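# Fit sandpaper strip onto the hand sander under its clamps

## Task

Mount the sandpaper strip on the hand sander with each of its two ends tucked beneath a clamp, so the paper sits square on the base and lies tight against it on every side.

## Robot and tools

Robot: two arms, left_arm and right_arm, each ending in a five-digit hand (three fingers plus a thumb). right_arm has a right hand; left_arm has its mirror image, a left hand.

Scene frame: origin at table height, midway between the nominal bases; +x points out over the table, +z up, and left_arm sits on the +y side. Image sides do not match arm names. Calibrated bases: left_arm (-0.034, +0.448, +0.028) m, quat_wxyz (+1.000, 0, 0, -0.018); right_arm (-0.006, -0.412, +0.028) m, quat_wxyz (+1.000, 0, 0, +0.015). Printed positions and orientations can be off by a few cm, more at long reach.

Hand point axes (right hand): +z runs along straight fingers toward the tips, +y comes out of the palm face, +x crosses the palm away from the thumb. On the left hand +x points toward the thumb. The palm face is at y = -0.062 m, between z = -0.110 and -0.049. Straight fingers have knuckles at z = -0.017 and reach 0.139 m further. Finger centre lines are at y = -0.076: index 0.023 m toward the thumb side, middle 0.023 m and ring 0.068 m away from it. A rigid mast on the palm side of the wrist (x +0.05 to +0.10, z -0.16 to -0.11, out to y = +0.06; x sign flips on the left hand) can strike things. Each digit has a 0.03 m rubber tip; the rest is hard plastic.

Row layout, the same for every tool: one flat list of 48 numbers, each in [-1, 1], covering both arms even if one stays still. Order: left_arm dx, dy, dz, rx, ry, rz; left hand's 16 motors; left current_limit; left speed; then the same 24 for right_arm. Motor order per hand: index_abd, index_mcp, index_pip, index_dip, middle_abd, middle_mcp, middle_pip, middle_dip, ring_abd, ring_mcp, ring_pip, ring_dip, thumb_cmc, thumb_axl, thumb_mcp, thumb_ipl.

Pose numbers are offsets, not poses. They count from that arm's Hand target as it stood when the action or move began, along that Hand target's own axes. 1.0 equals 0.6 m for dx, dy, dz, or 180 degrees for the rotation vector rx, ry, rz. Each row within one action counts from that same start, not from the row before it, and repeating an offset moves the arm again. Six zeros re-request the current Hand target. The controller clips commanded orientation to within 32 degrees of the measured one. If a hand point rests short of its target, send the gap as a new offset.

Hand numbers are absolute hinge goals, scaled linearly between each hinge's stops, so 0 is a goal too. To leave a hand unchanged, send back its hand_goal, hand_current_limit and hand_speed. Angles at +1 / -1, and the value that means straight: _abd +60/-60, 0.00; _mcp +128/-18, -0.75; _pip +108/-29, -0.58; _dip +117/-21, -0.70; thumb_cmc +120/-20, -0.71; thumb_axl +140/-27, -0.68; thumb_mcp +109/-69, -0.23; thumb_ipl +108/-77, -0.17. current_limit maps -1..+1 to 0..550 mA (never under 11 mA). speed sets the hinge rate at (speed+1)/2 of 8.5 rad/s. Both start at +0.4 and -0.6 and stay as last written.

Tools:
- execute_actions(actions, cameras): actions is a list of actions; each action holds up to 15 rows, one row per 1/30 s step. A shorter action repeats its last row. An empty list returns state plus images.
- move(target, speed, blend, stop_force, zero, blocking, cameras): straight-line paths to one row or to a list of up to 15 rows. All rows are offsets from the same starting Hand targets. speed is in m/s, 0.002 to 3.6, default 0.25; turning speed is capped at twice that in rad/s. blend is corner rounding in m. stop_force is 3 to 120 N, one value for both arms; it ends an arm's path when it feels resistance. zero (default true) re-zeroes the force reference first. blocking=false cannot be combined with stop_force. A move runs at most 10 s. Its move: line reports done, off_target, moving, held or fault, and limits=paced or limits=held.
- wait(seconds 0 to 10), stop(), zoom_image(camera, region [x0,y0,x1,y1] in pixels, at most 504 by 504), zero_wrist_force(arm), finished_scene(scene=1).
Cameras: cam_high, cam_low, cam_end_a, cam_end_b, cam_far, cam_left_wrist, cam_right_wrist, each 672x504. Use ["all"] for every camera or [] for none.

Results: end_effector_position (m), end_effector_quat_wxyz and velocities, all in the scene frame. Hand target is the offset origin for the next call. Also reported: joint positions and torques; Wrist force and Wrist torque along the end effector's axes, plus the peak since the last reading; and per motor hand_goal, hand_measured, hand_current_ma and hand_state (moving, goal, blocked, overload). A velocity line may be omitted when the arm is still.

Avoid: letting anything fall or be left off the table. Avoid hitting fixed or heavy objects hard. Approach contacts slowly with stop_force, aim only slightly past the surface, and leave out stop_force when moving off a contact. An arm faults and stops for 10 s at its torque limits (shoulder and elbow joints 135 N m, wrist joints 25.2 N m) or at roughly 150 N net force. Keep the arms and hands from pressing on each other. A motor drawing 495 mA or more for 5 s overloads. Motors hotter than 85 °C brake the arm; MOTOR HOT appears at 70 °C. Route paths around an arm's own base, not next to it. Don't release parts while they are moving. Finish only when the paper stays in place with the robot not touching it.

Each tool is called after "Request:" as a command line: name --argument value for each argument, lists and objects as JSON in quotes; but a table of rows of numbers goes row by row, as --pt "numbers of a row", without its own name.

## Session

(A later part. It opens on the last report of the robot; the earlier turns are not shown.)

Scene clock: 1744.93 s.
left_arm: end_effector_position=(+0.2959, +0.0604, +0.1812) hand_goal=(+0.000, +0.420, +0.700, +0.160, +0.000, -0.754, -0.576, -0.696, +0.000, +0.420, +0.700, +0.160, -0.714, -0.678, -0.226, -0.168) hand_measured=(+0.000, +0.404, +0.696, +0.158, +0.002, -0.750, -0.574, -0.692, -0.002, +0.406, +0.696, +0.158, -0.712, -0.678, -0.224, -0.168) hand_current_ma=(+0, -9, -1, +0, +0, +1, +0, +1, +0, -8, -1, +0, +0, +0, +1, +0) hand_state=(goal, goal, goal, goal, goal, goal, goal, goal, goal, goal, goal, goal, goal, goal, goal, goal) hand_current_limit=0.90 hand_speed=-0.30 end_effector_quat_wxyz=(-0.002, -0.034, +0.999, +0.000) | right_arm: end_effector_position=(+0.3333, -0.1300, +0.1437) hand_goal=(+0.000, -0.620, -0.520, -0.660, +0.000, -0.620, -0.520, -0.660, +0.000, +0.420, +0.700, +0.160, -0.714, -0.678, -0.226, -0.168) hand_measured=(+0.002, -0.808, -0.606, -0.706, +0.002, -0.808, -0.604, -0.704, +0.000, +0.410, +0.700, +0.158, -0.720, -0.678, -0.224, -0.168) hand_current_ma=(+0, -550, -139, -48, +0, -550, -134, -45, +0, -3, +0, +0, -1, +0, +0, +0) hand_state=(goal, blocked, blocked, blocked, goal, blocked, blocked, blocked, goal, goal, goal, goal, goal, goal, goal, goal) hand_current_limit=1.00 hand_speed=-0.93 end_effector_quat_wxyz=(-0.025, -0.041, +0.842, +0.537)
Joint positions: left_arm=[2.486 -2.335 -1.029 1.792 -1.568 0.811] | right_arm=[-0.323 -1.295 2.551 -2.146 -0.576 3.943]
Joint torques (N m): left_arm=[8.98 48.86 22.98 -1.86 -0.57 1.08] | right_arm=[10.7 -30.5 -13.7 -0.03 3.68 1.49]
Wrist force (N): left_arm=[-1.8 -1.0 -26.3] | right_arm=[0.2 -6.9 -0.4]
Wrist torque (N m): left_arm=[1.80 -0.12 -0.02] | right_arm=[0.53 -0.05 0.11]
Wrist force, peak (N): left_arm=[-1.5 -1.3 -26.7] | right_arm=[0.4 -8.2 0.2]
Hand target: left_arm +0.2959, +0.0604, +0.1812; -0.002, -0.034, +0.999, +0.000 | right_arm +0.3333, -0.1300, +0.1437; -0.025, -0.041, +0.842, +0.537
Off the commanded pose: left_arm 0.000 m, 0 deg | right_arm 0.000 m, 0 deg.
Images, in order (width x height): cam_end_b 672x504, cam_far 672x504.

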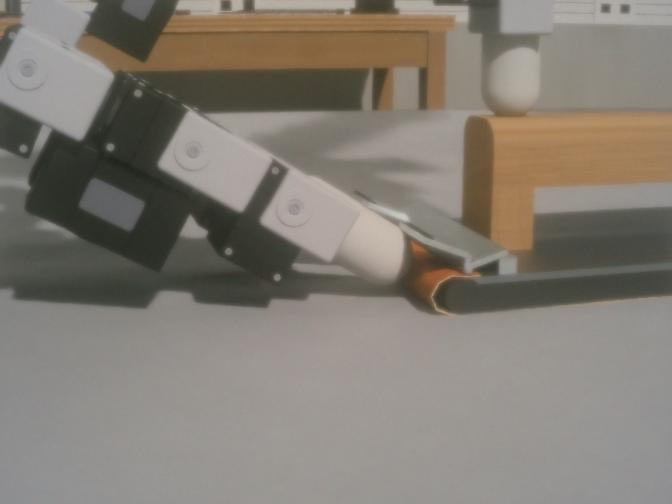

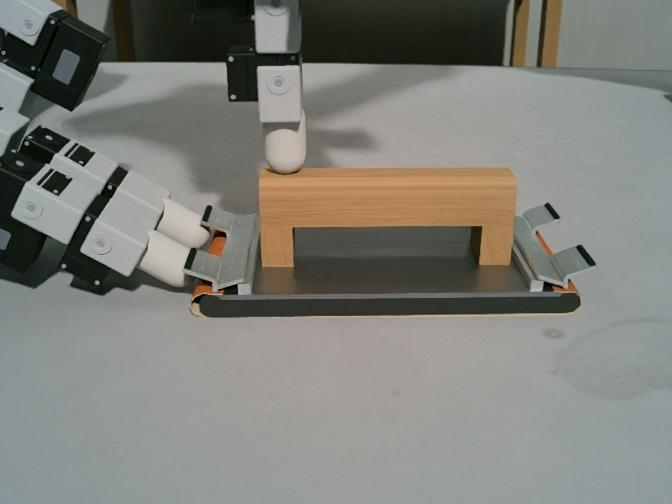

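Request:
execute_actions --actions '[[[0,0,0,0,0,0, 0,0.42,0.7,0.16, 0,-0.754,-0.576,-0.696, 0,0.42,0.7,0.16, -0.714,-0.678,-0.226,-0.168, 0.9,-0.3, 0,0,0,0,0,0, 0,-0.75,-0.576,-0.696, 0,-0.75,-0.576,-0.696, 0,0.42,0.7,0.16, -0.714,-0.678,-0.226,-0.168, 1.0,-0.8]]]' --cameras '["cam_end_b","cam_right_wrist","cam_left_wrist"]'

Request:
zoom_image --camera "cam_end_b" --region '[0, 0, 504, 360]'

Request:
zoom_image --camera "cam_right_wrist" --region '[60, 0, 420, 320]'

Scene clock: 1785.60 s.
left_arm: end_effector_position=(+0.2959, +0.0604, +0.1812) hand_goal=(+0.000, +0.420, +0.700, +0.160, +0.000, -0.754, -0.576, -0.696, +0.000, +0.420, +0.700, +0.160, -0.714, -0.678, -0.226, -0.168) hand_measured=(+0.000, +0.404, +0.696, +0.158, +0.002, -0.750, -0.574, -0.692, -0.002, +0.406, +0.696, +0.158, -0.712, -0.678, -0.224, -0.168) hand_current_ma=(+0, -9, -1, +0, +0, +1, +0, +1, +0, -8, -1, +0, +0, +0, +1, +0) hand_state=(goal, goal, goal, goal, goal, goal, goal, goal, goal, goal, goal, goal, goal, goal, goal, goal) hand_current_limit=0.90 hand_speed=-0.30 end_effector_quat_wxyz=(-0.002, -0.034, +0.999, +0.000) | right_arm: end_effector_position=(+0.3333, -0.1300, +0.1437) hand_goal=(+0.000, -0.750, -0.576, -0.696, +0.000, -0.750, -0.576, -0.696, +0.000, +0.420, +0.700, +0.160, -0.714, -0.678, -0.226, -0.168) hand_measured=(+0.002, -0.880, -0.564, -0.686, +0.002, -0.880, -0.564, -0.688, +0.000, +0.410, +0.700, +0.158, -0.720, -0.678, -0.224, -0.168) hand_current_ma=(+0, +0, +4, +3, +0, +0, +4, +2, +0, -3, +0, +0, -1, +0, +0, +0) hand_state=(goal, overload, goal, goal, goal, overload, goal, goal, goal, goal, goal, goal, goal, goal, goal, goal) hand_current_limit=1.00 hand_speed=-0.80 end_effector_quat_wxyz=(-0.025, -0.041, +0.842, +0.537)
Joint positions: left_arm=[2.486 -2.335 -1.029 1.792 -1.568 0.811] | right_arm=[-0.323 -1.295 2.551 -2.146 -0.576 3.943]
Joint torques (N m): left_arm=[8.56 40.62 19.2 -1.32 -0.66 0.55] | right_arm=[-5.89 -11.54 -2.38 -2.09 -0.44 -0.46]
Wrist force (N): left_arm=[-1.7 -1.4 -25.6] | right_arm=[0.5 0.3 -0.7]
Wrist torque (N m): left_arm=[1.74 -0.13 0.00] | right_arm=[-0.17 -0.08 0.14]
Wrist force, peak (N): left_arm=[-1.7 -1.1 -26.7] | right_arm=[0.6 -8.0 -6.1]
Hand target: left_arm +0.2959, +0.0604, +0.1812; -0.002, -0.034, +0.999, +0.000 | right_arm +0.3333, -0.1300, +0.1437; -0.025, -0.041, +0.842, +0.537
Off the commanded pose: left_arm 0.000 m, 0 deg | right_arm 0.000 m, 0 deg.
HAND FAULT: one or more motors of the hand drew too much current for too long and shut down. This happened 3 times since the last result. The arm does not stop for it. Each such motor holds nothing for 10 seconds from its own shutdown, also while the arm is stopped by a fault of its own. Then it runs to the goal last written, under the current limit last written. A HAND FAULT can take a little off the scene's score.
Images, in order (width x height): cam_end_b 672x504, cam_left_wrist 672x504, cam_right_wrist 672x504.

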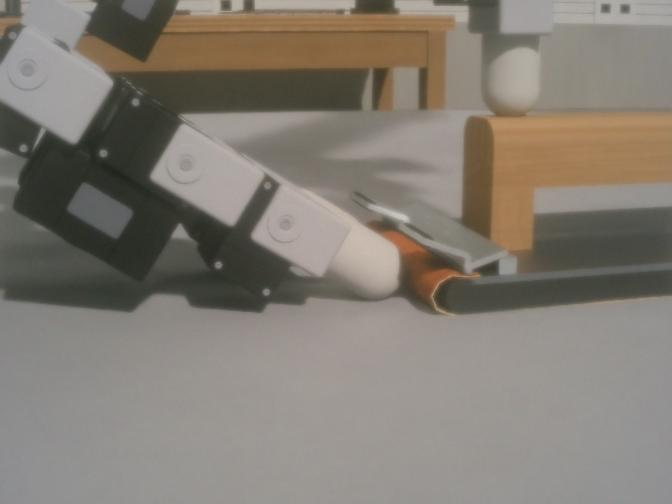

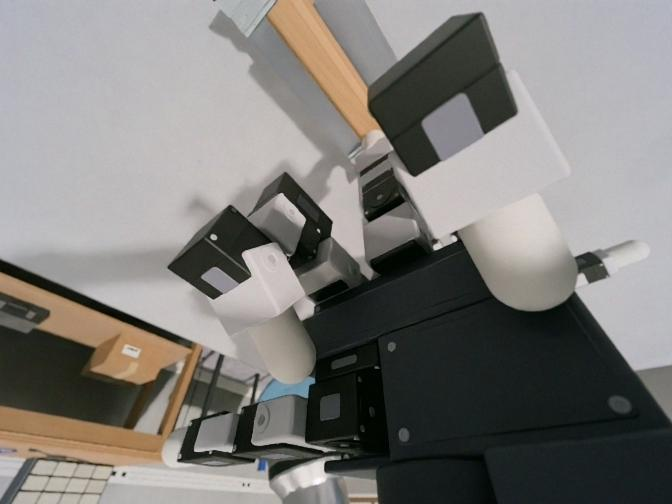

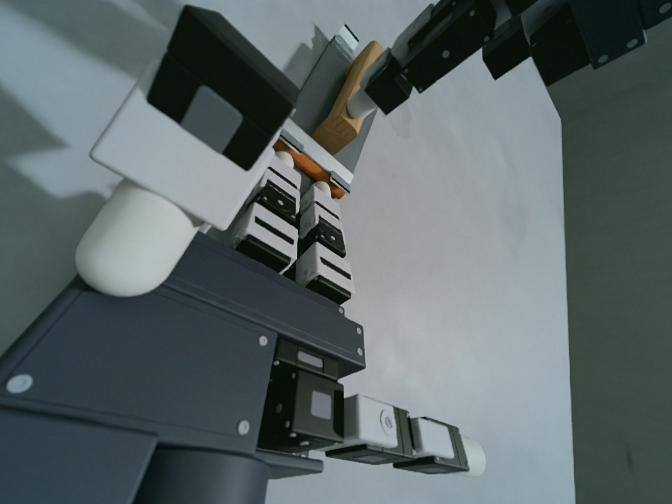

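Scaled by 1.000.

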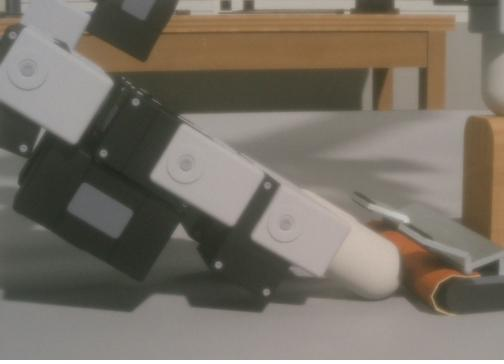

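Scaled by 1.400 from the camera's 672x504 image, which has a finer 960x720 frame.

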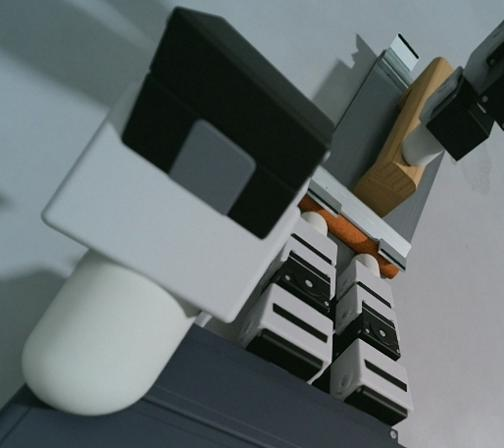

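Request:
move --pt "0 0 0 0 0 0 0 0.42 0.7 0.16 0 -0.754 -0.576 -0.696 0 0.42 0.7 0.16 -0.714 -0.678 -0.226 -0.168 0.9 -0.3 0.00475 0.00718 -0.0674 0 0 0 0 -0.85 -0.576 -0.696 0 -0.85 -0.576 -0.696 0 0.42 0.7 0.16 -0.714 -0.678 -0.226 -0.168 0.7 -0.6" --pt "0 0 0 0 0 0 0 0.42 0.7 0.16 0 -0.754 -0.576 -0.696 0 0.42 0.7 0.16 -0.714 -0.678 -0.226 -0.168 0.9 -0.3 0.00475 0.00718 -0.0674 0.1111 0 0 0 -1 -0.314 -0.406 0 -1 -0.314 -0.406 0 0.42 0.7 0.16 -0.714 -0.678 -0.226 -0.168 0.7 -0.6" --speed '[0.06, 0.2]' --cameras '["cam_end_b","cam_far"]'

Scene clock: 1840.07 s.
left_arm: end_effector_position=(+0.2959, +0.0604, +0.1812) hand_goal=(+0.000, +0.420, +0.700, +0.160, +0.000, -0.754, -0.576, -0.696, +0.000, +0.420, +0.700, +0.160, -0.714, -0.678, -0.226, -0.168) hand_measured=(+0.000, +0.404, +0.696, +0.158, +0.002, -0.750, -0.574, -0.692, -0.002, +0.406, +0.696, +0.158, -0.712, -0.678, -0.224, -0.168) hand_current_ma=(+0, -9, -1, +0, +0, +1, +0, +1, +0, -8, -1, +0, +0, +0, +1, +0) hand_state=(goal, goal, goal, goal, goal, goal, goal, goal, goal, goal, goal, goal, goal, goal, goal, goal) hand_current_limit=0.90 hand_speed=-0.30 end_effector_quat_wxyz=(-0.002, -0.034, +0.999, +0.000) | right_arm: end_effector_position=(+0.3338, -0.1649, +0.1647) hand_goal=(+0.000, -1.000, -0.314, -0.406, +0.000, -1.000, -0.314, -0.406, +0.000, +0.420, +0.700, +0.160, -0.714, -0.678, -0.226, -0.168) hand_measured=(+0.002, -1.000, -0.320, -0.410, +0.000, -1.000, -0.320, -0.410, +0.000, +0.410, +0.700, +0.158, -0.720, -0.678, -0.224, -0.168) hand_current_ma=(+0, +0, -1, +0, +0, +0, -1, +0, +0, -3, +0, +0, -1, +0, +0, +0) hand_state=(goal, goal, goal, goal, goal, goal, goal, goal, goal, goal, goal, goal, goal, goal, goal, goal) hand_current_limit=0.70 hand_speed=-0.60 end_effector_quat_wxyz=(-0.018, -0.044, +0.923, +0.382)
Joint positions: left_arm=[2.486 -2.335 -1.029 1.792 -1.568 0.811] | right_arm=[-0.366 -1.621 2.531 -2.086 -0.873 4.136]
Joint torques (N m): left_arm=[7.81 36.12 16.76 -1.06 -0.37 0.12] | right_arm=[9.81 -22.95 -18.81 -3.61 -0.51 1.55]
Wrist force (N): left_arm=[-1.5 -1.2 -25.3] | right_arm=[-0.4 -0.2 -0.1]
Wrist torque (N m): left_arm=[1.75 -0.15 0.01] | right_arm=[-0.05 0.06 -0.01]
Wrist force, peak (N): left_arm=[-1.7 -1.5 -26.2] | right_arm=[0.3 -3.8 -2.4]
Hand target: left_arm +0.2959, +0.0604, +0.1812; -0.002, -0.034, +0.999, +0.000 | right_arm +0.3338, -0.1649, +0.1647; -0.018, -0.044, +0.923, +0.382
Off the commanded pose: left_arm 0.000 m, 0 deg | right_arm 0.000 m, 0 deg.
move: done
Images, in order (width x height): cam_end_b 672x504, cam_far 672x504.

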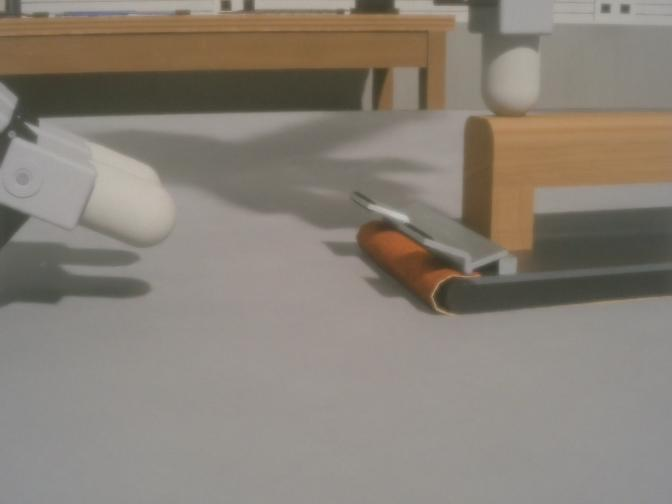

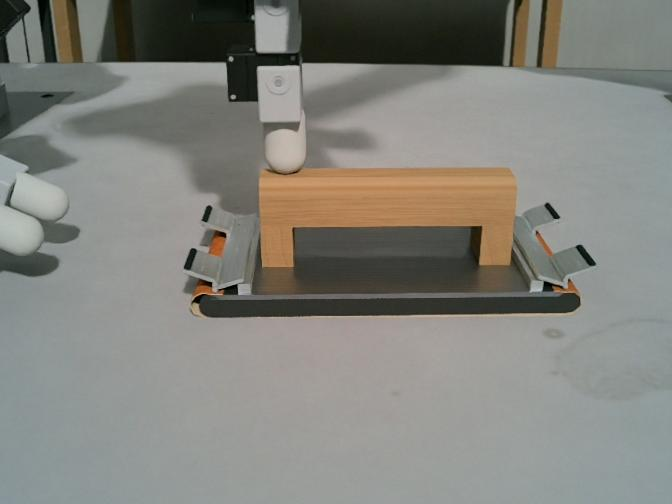

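Request:
move --pt "0 0 0 0 0 0 0 0.42 0.7 0.16 0 -0.754 -0.576 -0.696 0 0.42 0.7 0.16 -0.714 -0.678 -0.226 -0.168 0.9 -0.3 -0.00215 0.03987 0.09007 0 0 0 0 -1 -0.314 -0.406 0 -1 -0.314 -0.406 0 0.42 0.7 0.16 -0.714 -0.678 -0.226 -0.168 0.7 -0.6" --pt "0 0 0 0 0 0 0 0.42 0.7 0.16 0 -0.754 -0.576 -0.696 0 0.42 0.7 0.16 -0.714 -0.678 -0.226 -0.168 0.9 -0.3 -0.0047 0.07226 0.12246 0 0 0 0 -1 -0.314 -0.406 0 -1 -0.314 -0.406 0 0.42 0.7 0.16 -0.714 -0.678 -0.226 -0.168 0.7 -0.6" --speed '[0.06, 0.015]' --stop_force 7 --cameras '["cam_end_b","cam_far"]'

Scene clock: 1851.97 s.
left_arm: end_effector_position=(+0.2959, +0.0604, +0.1812) hand_goal=(+0.000, +0.420, +0.700, +0.160, +0.000, -0.754, -0.576, -0.696, +0.000, +0.420, +0.700, +0.160, -0.714, -0.678, -0.226, -0.168) hand_measured=(+0.000, +0.404, +0.696, +0.158, +0.002, -0.750, -0.574, -0.692, -0.002, +0.406, +0.696, +0.158, -0.712, -0.678, -0.224, -0.168) hand_current_ma=(+0, -9, -1, +0, +0, +1, +0, +1, +0, -8, -1, +0, +0, +0, +1, +0) hand_state=(goal, goal, goal, goal, goal, goal, goal, goal, goal, goal, goal, goal, goal, goal, goal, goal) hand_current_limit=0.90 hand_speed=-0.30 end_effector_quat_wxyz=(-0.002, -0.034, +0.999, +0.000) | right_arm: end_effector_position=(+0.3287, -0.0843, +0.1434) hand_goal=(+0.000, -1.000, -0.314, -0.406, +0.000, -1.000, -0.314, -0.406, +0.000, +0.420, +0.700, +0.160, -0.714, -0.678, -0.226, -0.168) hand_measured=(+0.002, -1.000, -0.326, -0.408, +0.002, -1.000, -0.326, -0.410, +0.000, +0.410, +0.700, +0.158, -0.720, -0.678, -0.224, -0.168) hand_current_ma=(+0, +0, -5, +0, +0, +0, -4, +0, +0, -3, +0, +0, -1, +0, +0, +0) hand_state=(goal, goal, goal, goal, goal, goal, goal, goal, goal, goal, goal, goal, goal, goal, goal, goal) hand_current_limit=0.70 hand_speed=-0.60 end_effector_quat_wxyz=(-0.018, -0.044, +0.923, +0.382)
Joint positions: left_arm=[2.486 -2.335 -1.029 1.792 -1.568 0.811] | right_arm=[-0.12 -1.462 2.561 -2.488 -0.802 4.453]
Joint torques (N m): left_arm=[9.44 36.17 14.96 -0.97 -0.28 -0.03] | right_arm=[-9.36 -25.83 -2.15 -0.81 0.37 -1.99]
Wrist force (N): left_arm=[-1.3 -1.2 -25.5] | right_arm=[0.5 -2.1 -4.5]
Wrist torque (N m): left_arm=[1.76 -0.17 0.03] | right_arm=[0.43 0.00 0.22]
Wrist force, peak (N): left_arm=[-1.9 -1.5 -25.8] | right_arm=[0.5 -3.6 -8.6]
Hand target: left_arm +0.2959, +0.0604, +0.1812; -0.002, -0.034, +0.999, +0.000 | right_arm +0.3287, -0.0844, +0.1434; -0.018, -0.044, +0.923, +0.382 (not the last commanded pose)
Off the commanded pose: left_arm 0.000 m, 0 deg | right_arm 0.002 m, 0 deg.
move: contact (right_arm); path passed 1 of 2 targets
Images, in order (width x height): cam_end_b 672x504, cam_far 672x504.

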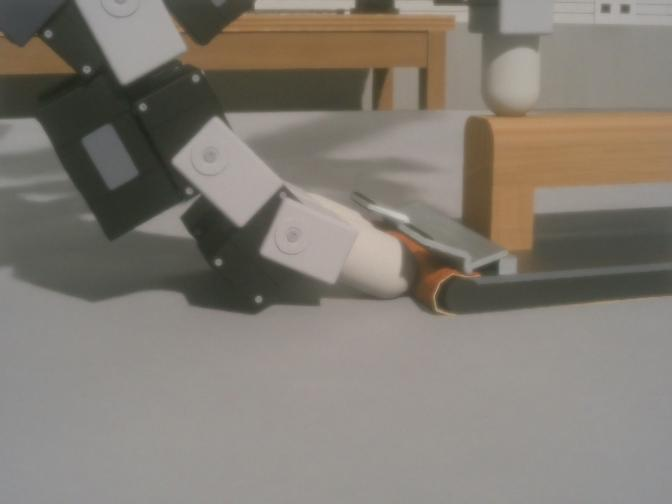

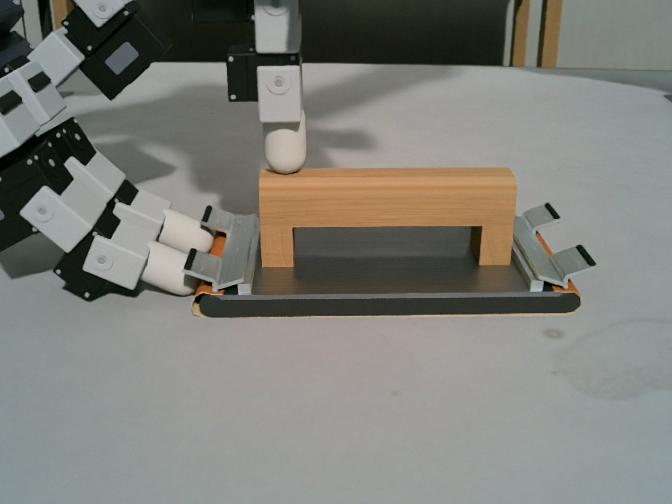

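Request:
move --pt "0 0 0 0 0 0 0 0.42 0.7 0.16 0 -0.754 -0.576 -0.696 0 0.42 0.7 0.16 -0.714 -0.678 -0.226 -0.168 0.9 -0.3 -0.0003 0.01649 -0.0118 0 0 0 0 -1 -0.24 -0.37 0 -1 -0.24 -0.37 0 0.42 0.7 0.16 -0.714 -0.678 -0.226 -0.168 0.75 -0.8" --pt "0 0 0 0 0 0 0 0.42 0.7 0.16 0 -0.754 -0.576 -0.696 0 0.42 0.7 0.16 -0.714 -0.678 -0.226 -0.168 0.9 -0.3 0 0.0318 -0.02007 0 0 0 0 -1 -0.24 -0.37 0 -1 -0.24 -0.37 0 0.42 0.7 0.16 -0.714 -0.678 -0.226 -0.168 0.75 -0.8" --speed '[0.01, 0.01]' --stop_force 22 --cameras '["cam_end_b","cam_far"]'

Scene clock: 1863.93 s.
left_arm: end_effector_position=(+0.2959, +0.0604, +0.1812) hand_goal=(+0.000, +0.420, +0.700, +0.160, +0.000, -0.754, -0.576, -0.696, +0.000, +0.420, +0.700, +0.160, -0.714, -0.678, -0.226, -0.168) hand_measured=(+0.000, +0.404, +0.696, +0.158, +0.002, -0.750, -0.574, -0.692, -0.002, +0.406, +0.696, +0.158, -0.712, -0.678, -0.224, -0.168) hand_current_ma=(+0, -9, -1, +0, +0, +1, +0, +1, +0, -8, -1, +0, +0, +0, +1, +0) hand_state=(goal, goal, goal, goal, goal, goal, goal, goal, goal, goal, goal, goal, goal, goal, goal, goal) hand_current_limit=0.90 hand_speed=-0.30 end_effector_quat_wxyz=(-0.002, -0.034, +0.999, +0.000) | right_arm: end_effector_position=(+0.3283, -0.0794, +0.1654) hand_goal=(+0.000, -1.000, -0.240, -0.370, +0.000, -1.000, -0.240, -0.370, +0.000, +0.420, +0.700, +0.160, -0.714, -0.678, -0.226, -0.168) hand_measured=(+0.010, -1.000, -0.342, -0.426, +0.002, -1.002, -0.342, -0.426, +0.000, +0.410, +0.700, +0.158, -0.720, -0.678, -0.224, -0.168) hand_current_ma=(+2, +0, -194, -68, +0, +0, -195, -69, +0, -3, +0, +0, -1, +0, +0, +0) hand_state=(goal, goal, blocked, blocked, goal, goal, blocked, blocked, goal, goal, goal, goal, goal, goal, goal, goal) hand_current_limit=0.75 hand_speed=-0.80 end_effector_quat_wxyz=(-0.018, -0.044, +0.923, +0.382)
Joint positions: left_arm=[2.486 -2.335 -1.029 1.792 -1.568 0.811] | right_arm=[-0.105 -1.536 2.541 -2.408 -0.8 4.474]
Joint torques (N m): left_arm=[8.5 33.02 14.14 -1 -0.43 -0.55] | right_arm=[10.97 -27.06 -20.77 -1.71 5.15 1.71]
Wrist force (N): left_arm=[-1.5 -1.3 -26.1] | right_arm=[0.8 -7.6 1.0]
Wrist torque (N m): left_arm=[1.78 -0.17 0.02] | right_arm=[0.48 0.04 0.10]
Wrist force, peak (N): left_arm=[-1.6 -1.2 -28.0] | right_arm=[0.5 -16.1 6.7]
Hand target: left_arm +0.2959, +0.0604, +0.1812; -0.002, -0.034, +0.999, +0.000 | right_arm +0.3283, -0.0794, +0.1654; -0.018, -0.044, +0.923, +0.382
Off the commanded pose: left_arm 0.000 m, 0 deg | right_arm 0.000 m, 0 deg.
move: done
Images, in order (width x height): cam_end_b 672x504, cam_far 672x504.

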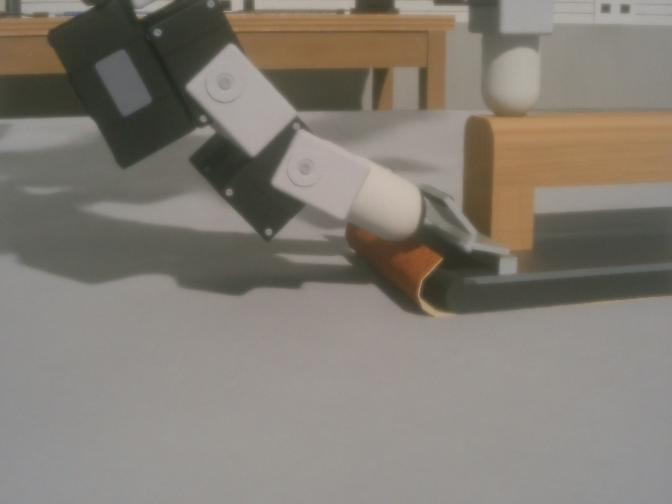

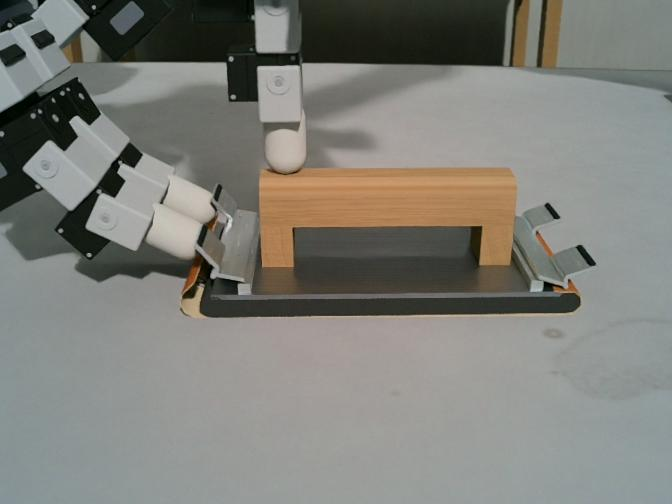

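Request:
move --pt "0 0 0 0 0 0 0 0.42 0.7 0.16 0 -0.754 -0.576 -0.696 0 0.42 0.7 0.16 -0.714 -0.678 -0.226 -0.168 0.9 -0.3 0 0.02353 -0.00593 0 0 0 0 -1 -0.28 -0.39 0 -1 -0.28 -0.39 0 0.42 0.7 0.16 -0.714 -0.678 -0.226 -0.168 0.75 -0.8" --pt "0 0 0 0 0 0 0 0.42 0.7 0.16 0 -0.754 -0.576 -0.696 0 0.42 0.7 0.16 -0.714 -0.678 -0.226 -0.168 0.9 -0.3 0 0.03292 -0.00125 0 0 0 0 -1 -0.28 -0.39 0 -1 -0.28 -0.39 0 0.42 0.7 0.16 -0.714 -0.678 -0.226 -0.168 0.75 -0.8" --speed '[0.015, 0.015]' --stop_force 14 --cameras '["cam_end_b","cam_far"]'

Scene clock: 1872.43 s.
left_arm: end_effector_position=(+0.2959, +0.0604, +0.1812) hand_goal=(+0.000, +0.420, +0.700, +0.160, +0.000, -0.754, -0.576, -0.696, +0.000, +0.420, +0.700, +0.160, -0.714, -0.678, -0.226, -0.168) hand_measured=(+0.000, +0.404, +0.696, +0.158, +0.002, -0.738, -0.566, -0.690, -0.002, +0.406, +0.696, +0.158, -0.712, -0.678, -0.224, -0.168) hand_current_ma=(+0, -9, -1, +0, +0, +10, +4, +2, +0, -8, -1, +0, +0, +0, +1, +0) hand_state=(goal, goal, goal, goal, goal, goal, goal, goal, goal, goal, goal, goal, goal, goal, goal, goal) hand_current_limit=0.90 hand_speed=-0.30 end_effector_quat_wxyz=(-0.002, -0.034, +0.999, +0.000) | right_arm: end_effector_position=(+0.3270, -0.0660, +0.1799) hand_goal=(+0.000, -1.000, -0.280, -0.390, +0.000, -1.000, -0.280, -0.390, +0.000, +0.420, +0.700, +0.160, -0.714, -0.678, -0.226, -0.168) hand_measured=(+0.004, -1.000, -0.316, -0.394, +0.002, -1.000, -0.312, -0.394, +0.000, +0.410, +0.700, +0.158, -0.720, -0.678, -0.224, -0.168) hand_current_ma=(+0, +0, -31, +0, +0, +0, -24, +0, +0, -3, +0, +0, -1, +0, +0, +0) hand_state=(goal, goal, blocked, goal, goal, goal, blocked, goal, goal, goal, goal, goal, goal, goal, goal, goal) hand_current_limit=0.75 hand_speed=-0.80 end_effector_quat_wxyz=(-0.018, -0.044, +0.923, +0.382)
Joint positions: left_arm=[2.486 -2.335 -1.029 1.792 -1.568 0.811] | right_arm=[-0.064 -1.566 2.523 -2.401 -0.794 4.531]
Joint torques (N m): left_arm=[9.61 30.41 14.19 -1 -0.04 -0.37] | right_arm=[18.61 -0.91 -16.98 -3.12 5.52 1.35]
Wrist force (N): left_arm=[-1.4 -1.0 -21.4] | right_arm=[0.6 -10.4 -20.3]
Wrist torque (N m): left_arm=[1.35 -0.07 0.02] | right_arm=[2.39 0.05 0.10]
Wrist force, peak (N): left_arm=[-1.9 -1.2 -26.4] | right_arm=[0.6 -10.4 -20.3]
Hand target: left_arm +0.2959, +0.0604, +0.1812; -0.002, -0.034, +0.999, +0.000 | right_arm +0.3270, -0.0660, +0.1799; -0.018, -0.044, +0.923, +0.382
Off the commanded pose: left_arm 0.000 m, 0 deg | right_arm 0.000 m, 0 deg.
move: done
Images, in order (width x height): cam_end_b 672x504, cam_far 672x504.

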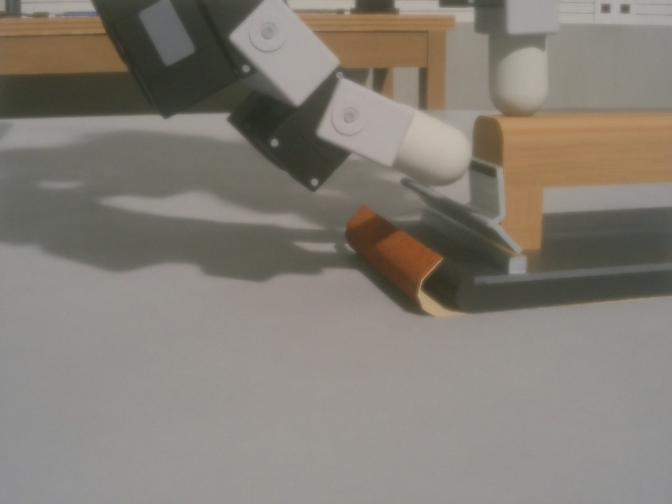

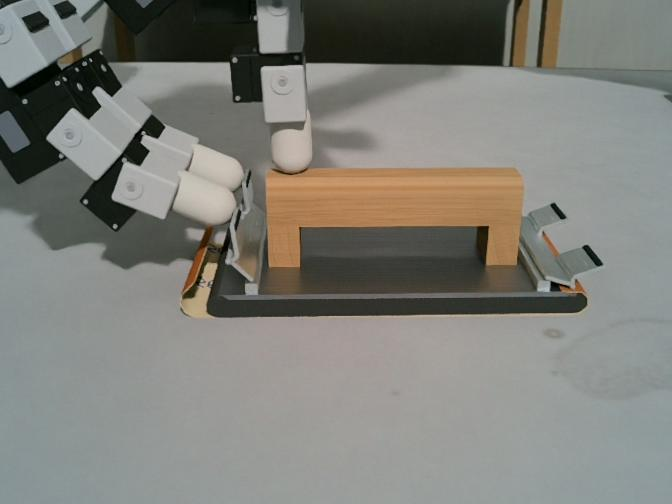

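Request:
move --target '[0,0,0,0,0,0, 0,0.42,0.7,0.16, 0,-0.754,-0.576,-0.696, 0,0.42,0.7,0.16, -0.714,-0.678,-0.226,-0.168, 0.9,-0.3, 0.00958,-0.0586,-0.08217,0,0,0, 0,-1,-0.314,-0.406, 0,-1,-0.314,-0.406, 0,0.42,0.7,0.16, -0.714,-0.678,-0.226,-0.168, 0.75,-0.8]' --speed 0.06 --cameras '["cam_end_b","cam_far","cam_end_a","cam_right_wrist"]'

Request:
zoom_image --camera "cam_far" --region '[150, 160, 310, 330]'

Request:
zoom_image --camera "cam_end_b" --region '[320, 100, 560, 330]'

Scene clock: 1906.93 s.
left_arm: end_effector_position=(+0.2959, +0.0604, +0.1812) hand_goal=(+0.000, +0.420, +0.700, +0.160, +0.000, -0.754, -0.576, -0.696, +0.000, +0.420, +0.700, +0.160, -0.714, -0.678, -0.226, -0.168) hand_measured=(+0.000, +0.404, +0.696, +0.158, +0.002, -0.738, -0.566, -0.690, -0.002, +0.406, +0.696, +0.158, -0.712, -0.678, -0.224, -0.168) hand_current_ma=(+0, -9, -1, +0, +0, +10, +4, +2, +0, -8, -1, +0, +0, +0, +1, +0) hand_state=(goal, goal, goal, goal, goal, goal, goal, goal, goal, goal, goal, goal, goal, goal, goal, goal) hand_current_limit=0.90 hand_speed=-0.30 end_effector_quat_wxyz=(-0.002, -0.034, +0.999, +0.000) | right_arm: end_effector_position=(+0.3270, -0.1260, +0.1899) hand_goal=(+0.000, -1.000, -0.314, -0.406, +0.000, -1.000, -0.314, -0.406, +0.000, +0.420, +0.700, +0.160, -0.714, -0.678, -0.226, -0.168) hand_measured=(+0.002, -1.000, -0.320, -0.404, +0.002, -1.000, -0.318, -0.404, +0.000, +0.410, +0.700, +0.158, -0.720, -0.678, -0.224, -0.168) hand_current_ma=(+0, +0, -1, +0, +0, +0, -1, +0, +0, -3, +0, +0, -1, +0, +0, +0) hand_state=(goal, goal, goal, goal, goal, goal, goal, goal, goal, goal, goal, goal, goal, goal, goal, goal) hand_current_limit=0.75 hand_speed=-0.80 end_effector_quat_wxyz=(-0.018, -0.044, +0.923, +0.382)
Joint positions: left_arm=[2.486 -2.335 -1.029 1.792 -1.568 0.811] | right_arm=[-0.251 -1.686 2.522 -2.106 -0.834 4.279]
Joint torques (N m): left_arm=[8.55 31.52 13.52 -0.8 -0.09 -0.47] | right_arm=[-11.56 -21.67 -22.37 -0.78 -0.53 -1.39]
Wrist force (N): left_arm=[-1.8 -0.9 -21.2] | right_arm=[-0.2 0.1 -0.3]
Wrist torque (N m): left_arm=[1.45 -0.03 -0.02] | right_arm=[0.00 0.05 0.18]
Wrist force, peak (N): left_arm=[-1.9 -1.2 -22.6] | right_arm=[0.5 -10.3 -20.5]
Hand target: left_arm +0.2959, +0.0604, +0.1812; -0.002, -0.034, +0.999, +0.000 | right_arm +0.3270, -0.1260, +0.1899; -0.018, -0.044, +0.923, +0.382
Off the commanded pose: left_arm 0.000 m, 0 deg | right_arm 0.000 m, 0 deg.
move: done
Images, in order (width x height): cam_end_a 672x504, cam_end_b 672x504, cam_far 672x504, cam_right_wrist 672x504.

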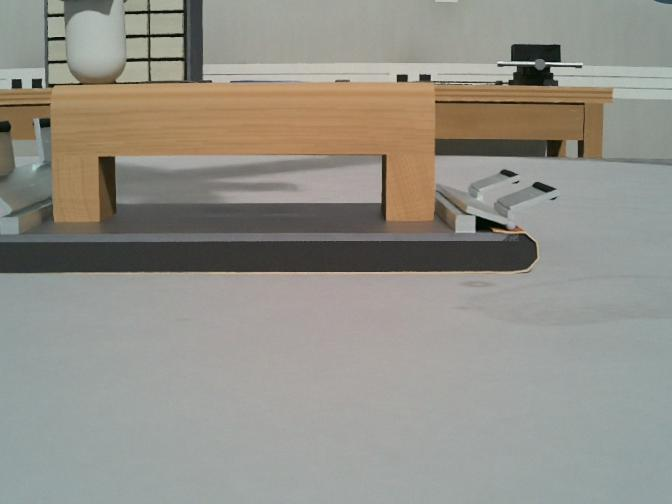

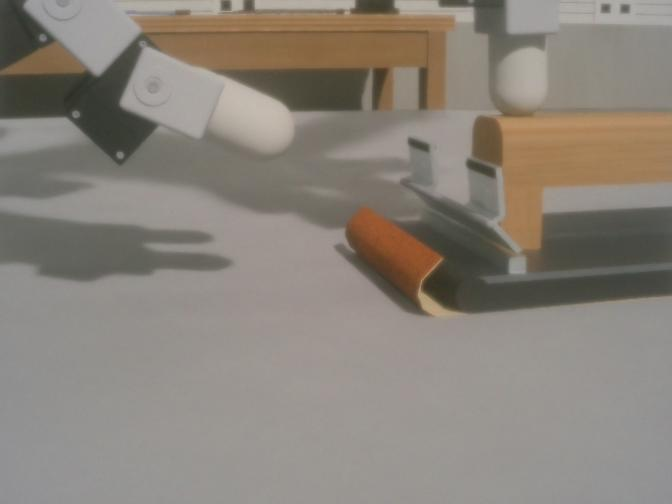

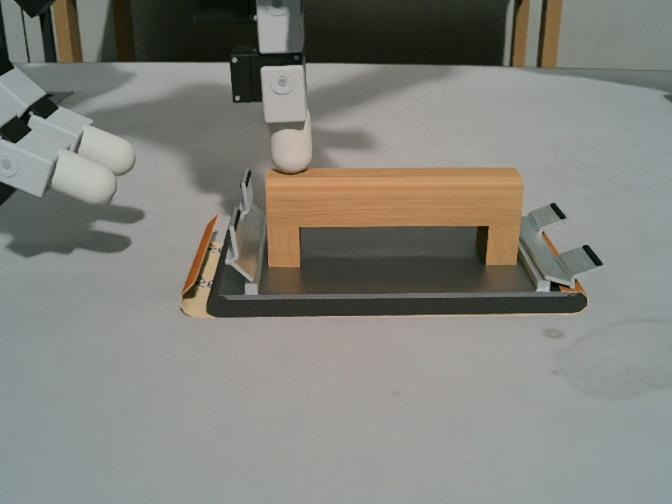

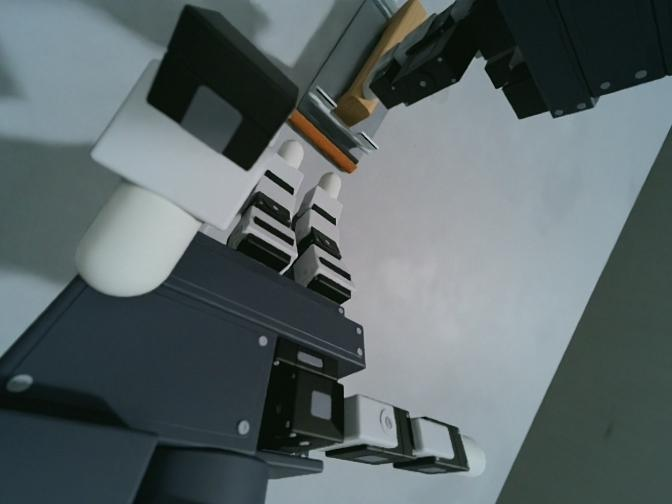

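Scaled by 2.965 from the camera's 672x504 image, which has a finer 960x720 frame.

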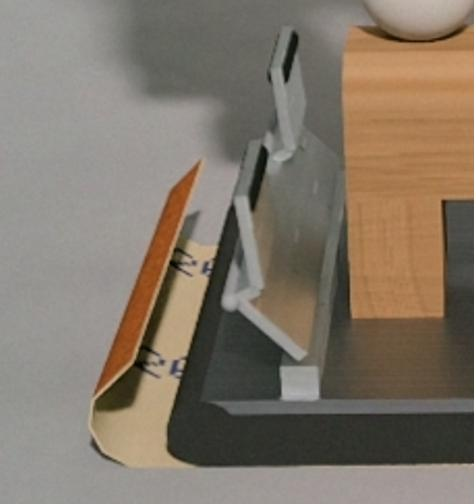

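Scaled by 2.100 from the camera's 672x504 image, which has a finer 960x720 frame.

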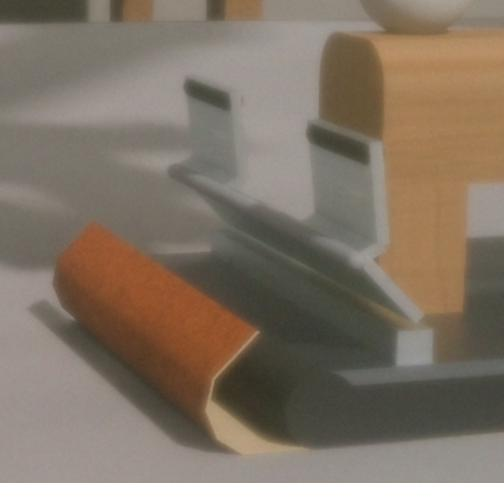

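Request:
move --pt "0 0 -0.035 0 0 0 0 0.42 0.7 0.16 0 -0.754 -0.576 -0.696 0 0.42 0.7 0.16 -0.714 -0.678 -0.226 -0.168 0.9 -0.3 0 0 0 0 0 0 0 0.42 0.7 0.16 0 -1 -0.314 -0.406 0 0.42 0.7 0.16 -0.714 -0.678 -0.226 -0.168 0.75 -0.5" --pt "0 0 -0.035 0 0 0 0 0.42 0.7 0.16 0 -0.754 -0.576 -0.696 0 0.42 0.7 0.16 -0.714 -0.678 -0.226 -0.168 0.9 -0.3 -0.04815 -0.03072 0.07888 0 0 0 0 0.42 0.7 0.16 0 -1 -0.314 -0.406 0 0.42 0.7 0.16 -0.714 -0.678 -0.226 -0.168 0.75 -0.5" --speed '[0.04, 0.08]' --cameras '["cam_end_b","cam_far","cam_right_wrist"]'

Scene clock: 1941.40 s.
left_arm: end_effector_position=(+0.2960, +0.0604, +0.2022) hand_goal=(+0.000, +0.420, +0.700, +0.160, +0.000, -0.754, -0.576, -0.696, +0.000, +0.420, +0.700, +0.160, -0.714, -0.678, -0.226, -0.168) hand_measured=(+0.000, +0.404, +0.696, +0.158, +0.002, -0.750, -0.572, -0.692, -0.002, +0.406, +0.696, +0.158, -0.712, -0.678, -0.224, -0.168) hand_current_ma=(+0, -9, -1, +0, +0, +1, +1, +1, +0, -8, -1, +0, +0, +0, +1, +0) hand_state=(goal, goal, goal, goal, goal, goal, goal, goal, goal, goal, goal, goal, goal, goal, goal, goal) hand_current_limit=0.90 hand_speed=-0.30 end_effector_quat_wxyz=(-0.002, -0.034, +0.999, +0.000) | right_arm: end_effector_position=(+0.3538, -0.1029, +0.1435) hand_goal=(+0.000, +0.420, +0.700, +0.160, +0.000, -1.000, -0.314, -0.406, +0.000, +0.420, +0.700, +0.160, -0.714, -0.678, -0.226, -0.168) hand_measured=(+0.002, +0.406, +0.698, +0.158, +0.002, -1.000, -0.318, -0.404, +0.000, +0.410, +0.700, +0.158, -0.720, -0.678, -0.224, -0.168) hand_current_ma=(+0, -6, +0, +0, +0, +0, -1, +0, +0, -3, +0, +0, -1, +0, +0, +0) hand_state=(goal, goal, goal, goal, goal, goal, goal, goal, goal, goal, goal, goal, goal, goal, goal, goal) hand_current_limit=0.75 hand_speed=-0.50 end_effector_quat_wxyz=(-0.018, -0.044, +0.923, +0.382)
Joint positions: left_arm=[2.486 -2.324 -0.995 1.746 -1.568 0.811] | right_arm=[-0.167 -1.437 2.505 -2.413 -0.812 4.39]
Joint torques (N m): left_arm=[8.57 64.14 29.95 -4.21 0.13 1.86] | right_arm=[10.31 -6.2 -17.78 -4.08 2.92 1.46]
Wrist force (N): left_arm=[-1.5 -0.6 -4.1] | right_arm=[-0.2 -0.1 0.1]
Wrist torque (N m): left_arm=[0.17 0.33 -0.02] | right_arm=[-0.08 0.06 0.05]
Wrist force, peak (N): left_arm=[-1.7 -1.1 -22.3] | right_arm=[-0.8 -0.3 -0.5]
Hand target: left_arm +0.2960, +0.0604, +0.2022; -0.002, -0.034, +0.999, +0.000 | right_arm +0.3538, -0.1029, +0.1435; -0.018, -0.044, +0.923, +0.382
Off the commanded pose: left_arm 0.000 m, 0 deg | right_arm 0.000 m, 0 deg.
move: done
Images, in order (width x height): cam_end_b 672x504, cam_far 672x504, cam_right_wrist 672x504.

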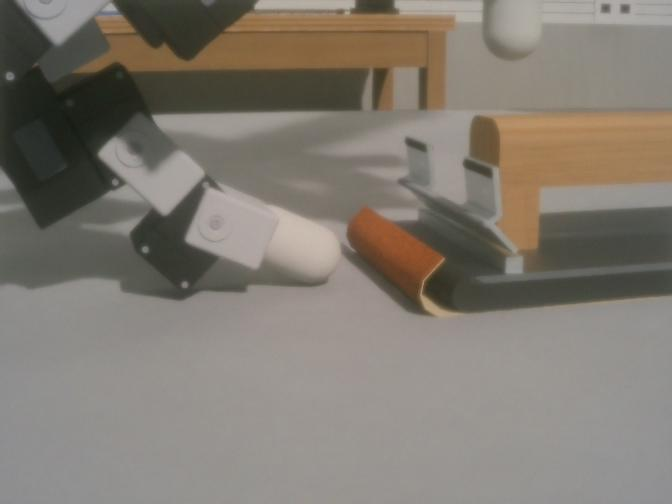

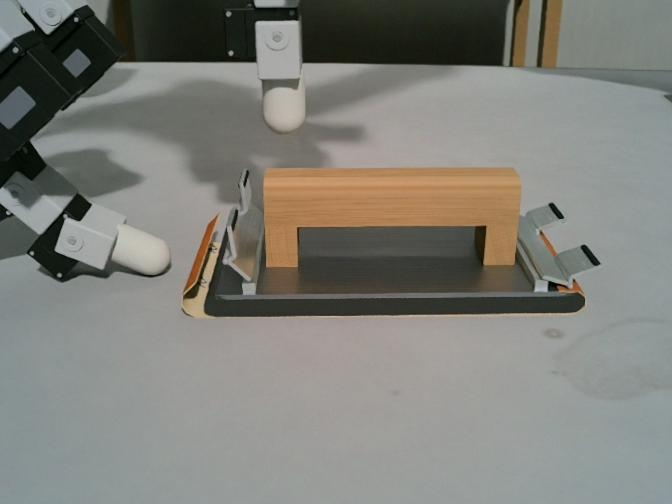

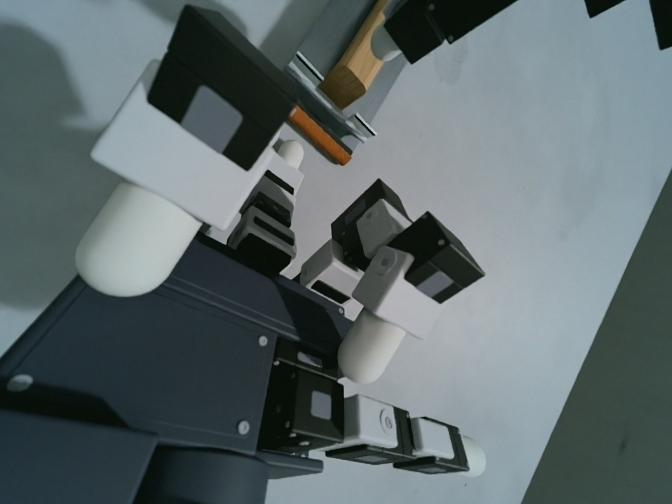

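Request:
move --target '[0,0,0,0,0,0, 0,0.42,0.7,0.16, 0,-0.754,-0.576,-0.696, 0,0.42,0.7,0.16, -0.714,-0.678,-0.226,-0.168, 0.9,-0.3, 0,0.03433,0.03433,0,0,0, 0,0.42,0.7,0.16, 0,-1,-0.314,-0.406, 0,0.42,0.7,0.16, -0.714,-0.678,-0.226,-0.168, 0.75,-0.5]' --speed 0.015 --stop_force 6 --cameras '["cam_end_b","cam_far"]'

Scene clock: 1957.50 s.
left_arm: end_effector_position=(+0.2960, +0.0604, +0.2022) hand_goal=(+0.000, +0.420, +0.700, +0.160, +0.000, -0.754, -0.576, -0.696, +0.000, +0.420, +0.700, +0.160, -0.714, -0.678, -0.226, -0.168) hand_measured=(+0.000, +0.404, +0.696, +0.158, +0.002, -0.750, -0.572, -0.692, -0.002, +0.406, +0.696, +0.158, -0.712, -0.678, -0.224, -0.168) hand_current_ma=(+0, -9, -1, +0, +0, +1, +1, +1, +0, -8, -1, +0, +0, +0, +1, +0) hand_state=(goal, goal, goal, goal, goal, goal, goal, goal, goal, goal, goal, goal, goal, goal, goal, goal) hand_current_limit=0.90 hand_speed=-0.30 end_effector_quat_wxyz=(-0.002, -0.034, +0.999, +0.000) | right_arm: end_effector_position=(+0.3510, -0.0739, +0.1435) hand_goal=(+0.000, +0.420, +0.700, +0.160, +0.000, -1.000, -0.314, -0.406, +0.000, +0.420, +0.700, +0.160, -0.714, -0.678, -0.226, -0.168) hand_measured=(+0.002, +0.406, +0.698, +0.158, +0.002, -1.000, -0.310, -0.398, +0.000, +0.410, +0.700, +0.158, -0.720, -0.678, -0.224, -0.168) hand_current_ma=(+0, -6, +0, +0, +0, +0, +1, +2, +0, -3, +0, +0, -1, +0, +0, +0) hand_state=(goal, goal, goal, goal, goal, goal, goal, goal, goal, goal, goal, goal, goal, goal, goal, goal) hand_current_limit=0.75 hand_speed=-0.50 end_effector_quat_wxyz=(-0.018, -0.044, +0.923, +0.382)
Joint positions: left_arm=[2.486 -2.324 -0.995 1.746 -1.568 0.811] | right_arm=[-0.084 -1.402 2.5 -2.522 -0.797 4.503]
Joint torques (N m): left_arm=[10.3 63.62 30.25 -4.08 0.03 1.92] | right_arm=[11.78 -6.38 -16.59 -3.99 3.24 1.61]
Wrist force (N): left_arm=[-1.2 -0.5 -4.0] | right_arm=[0.4 -1.4 -6.7]
Wrist torque (N m): left_arm=[0.18 0.28 0.00] | right_arm=[0.61 0.17 0.07]
Wrist force, peak (N): left_arm=[-1.6 -1.1 -4.6] | right_arm=[0.3 -1.0 -7.6]
Hand target: left_arm +0.2960, +0.0604, +0.2022; -0.002, -0.034, +0.999, +0.000 | right_arm +0.3510, -0.0739, +0.1435; -0.018, -0.044, +0.923, +0.382
Off the commanded pose: left_arm 0.000 m, 0 deg | right_arm 0.000 m, 0 deg.
move: done
Images, in order (width x height): cam_end_b 672x504, cam_far 672x504.

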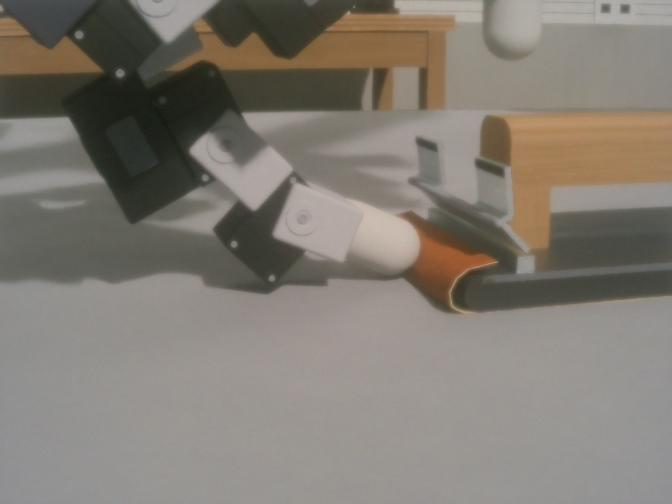

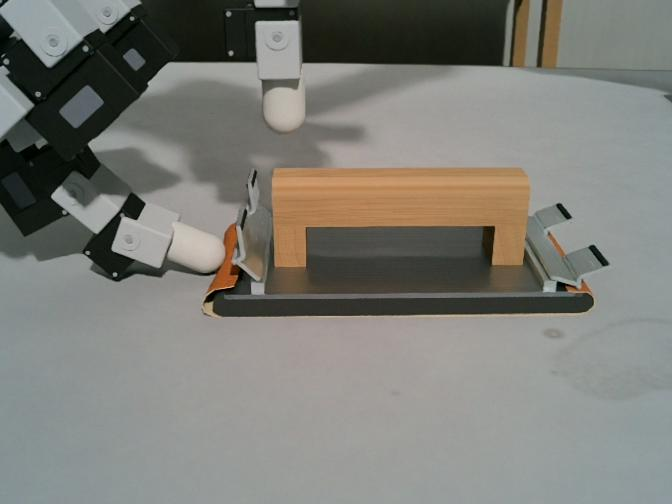

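Request:
move --pt "0 0 0 0 0 0 0 0.42 0.7 0.16 0 -0.754 -0.576 -0.696 0 0.42 0.7 0.16 -0.714 -0.678 -0.226 -0.168 0.9 -0.3 0 0.01153 -0.00308 0 0 0 0 0.42 0.7 0.16 0 -1 -0.314 -0.406 0 0.42 0.7 0.16 -0.714 -0.678 -0.226 -0.168 0.75 -0.5" --pt "0 0 0 0 0 0 0 0.42 0.7 0.16 0 -0.754 -0.576 -0.696 0 0.42 0.7 0.16 -0.714 -0.678 -0.226 -0.168 0.9 -0.3 0 0.01917 -0.00275 0 0 0 0 0.42 0.7 0.16 0 -1 -0.314 -0.406 0 0.42 0.7 0.16 -0.714 -0.678 -0.226 -0.168 0.75 -0.5" --pt "0 0 0 0 0 0 0 0.42 0.7 0.16 0 -0.754 -0.576 -0.696 0 0.42 0.7 0.16 -0.714 -0.678 -0.226 -0.168 0.9 -0.3 0 0.02411 -0.00158 0 0 0 0 0.42 0.7 0.16 0 -1 -0.314 -0.406 0 0.42 0.7 0.16 -0.714 -0.678 -0.226 -0.168 0.75 -0.5" --speed 0.012 --stop_force 9 --cameras '["cam_end_b","cam_far"]'

Request:
zoom_image --camera "cam_far" --region '[170, 150, 320, 330]'

Request:
zoom_image --camera "cam_end_b" --region '[340, 100, 560, 330]'

Scene clock: 1969.87 s.
left_arm: end_effector_position=(+0.2960, +0.0604, +0.2022) hand_goal=(+0.000, +0.420, +0.700, +0.160, +0.000, -0.754, -0.576, -0.696, +0.000, +0.420, +0.700, +0.160, -0.714, -0.678, -0.226, -0.168) hand_measured=(+0.000, +0.404, +0.696, +0.158, +0.002, -0.750, -0.572, -0.692, -0.002, +0.406, +0.696, +0.158, -0.712, -0.678, -0.224, -0.168) hand_current_ma=(+0, -9, -1, +0, +0, +1, +1, +1, +0, -8, -1, +0, +0, +0, +1, +0) hand_state=(goal, goal, goal, goal, goal, goal, goal, goal, goal, goal, goal, goal, goal, goal, goal, goal) hand_current_limit=0.90 hand_speed=-0.30 end_effector_quat_wxyz=(-0.002, -0.034, +0.999, +0.000) | right_arm: end_effector_position=(+0.3501, -0.0644, +0.1544) hand_goal=(+0.000, +0.420, +0.700, +0.160, +0.000, -1.000, -0.314, -0.406, +0.000, +0.420, +0.700, +0.160, -0.714, -0.678, -0.226, -0.168) hand_measured=(+0.002, +0.406, +0.698, +0.158, +0.002, -1.000, -0.338, -0.416, +0.000, +0.410, +0.700, +0.158, -0.720, -0.678, -0.224, -0.168) hand_current_ma=(+0, -6, +0, +0, +0, +0, -15, -3, +0, -3, +0, +0, -1, +0, +0, +0) hand_state=(goal, goal, goal, goal, goal, goal, blocked, goal, goal, goal, goal, goal, goal, goal, goal, goal) hand_current_limit=0.75 hand_speed=-0.50 end_effector_quat_wxyz=(-0.018, -0.044, +0.923, +0.382)
Joint positions: left_arm=[2.486 -2.324 -0.995 1.746 -1.568 0.811] | right_arm=[-0.057 -1.427 2.489 -2.512 -0.793 4.54]
Joint torques (N m): left_arm=[9.79 63.61 29.71 -4.43 -0.22 1.83] | right_arm=[11.34 -28.2 -18.08 -4.54 3.67 1.47]
Wrist force (N): left_arm=[-1.9 -1.0 -4.3] | right_arm=[0.0 -2.1 -2.6]
Wrist torque (N m): left_arm=[0.15 0.36 -0.04] | right_arm=[0.36 0.09 0.01]
Wrist force, peak (N): left_arm=[-1.9 -1.0 -4.4] | right_arm=[0.5 -1.1 -7.8]
Hand target: left_arm +0.2960, +0.0604, +0.2022; -0.002, -0.034, +0.999, +0.000 | right_arm +0.3501, -0.0644, +0.1544; -0.018, -0.044, +0.923, +0.382
Off the commanded pose: left_arm 0.000 m, 0 deg | right_arm 0.000 m, 0 deg.
move: done
Images, in order (width x height): cam_end_b 672x504, cam_far 672x504.

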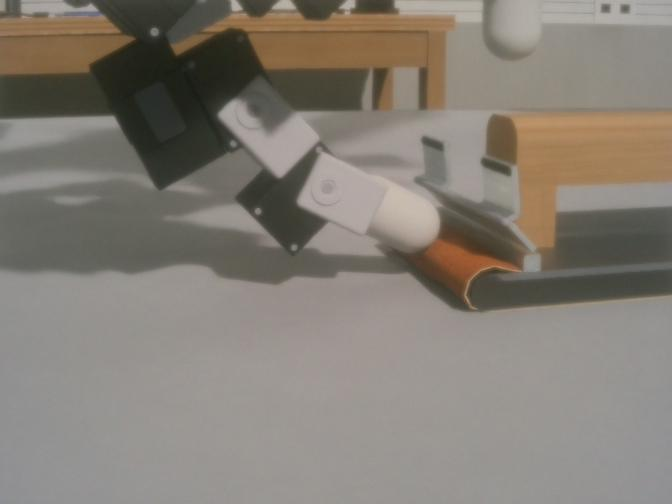

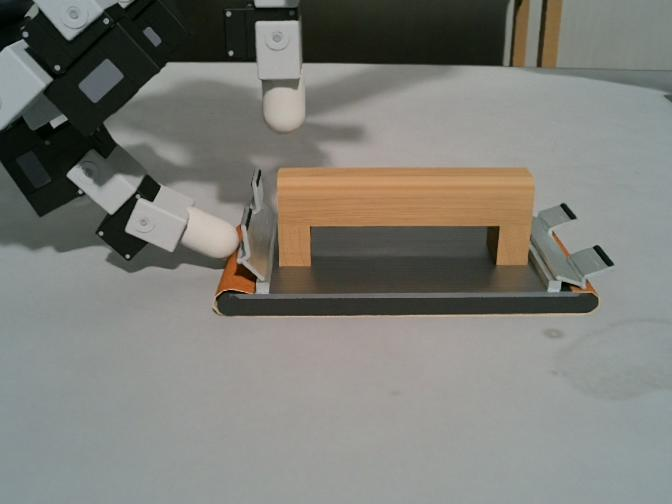

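Scaled by 2.800 from the camera's 672x504 image, which has a finer 960x720 frame.

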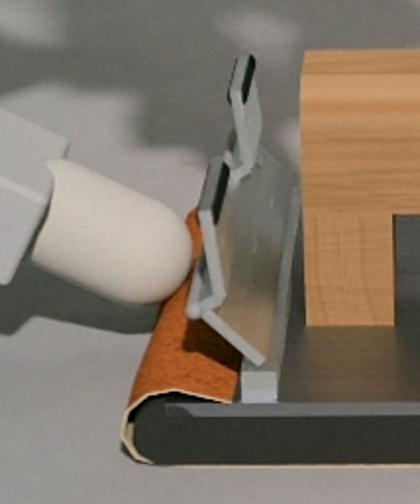

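Scaled by 2.191 from the camera's 672x504 image, which has a finer 960x720 frame.

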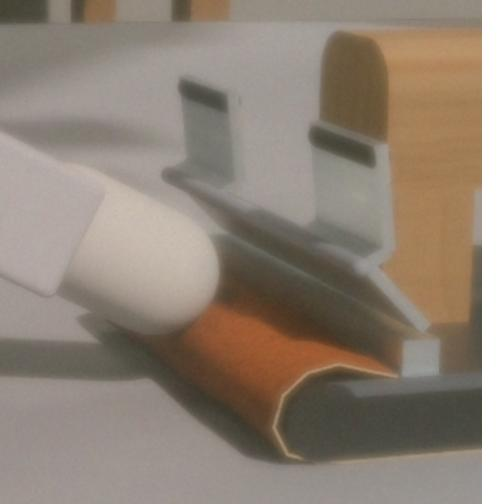

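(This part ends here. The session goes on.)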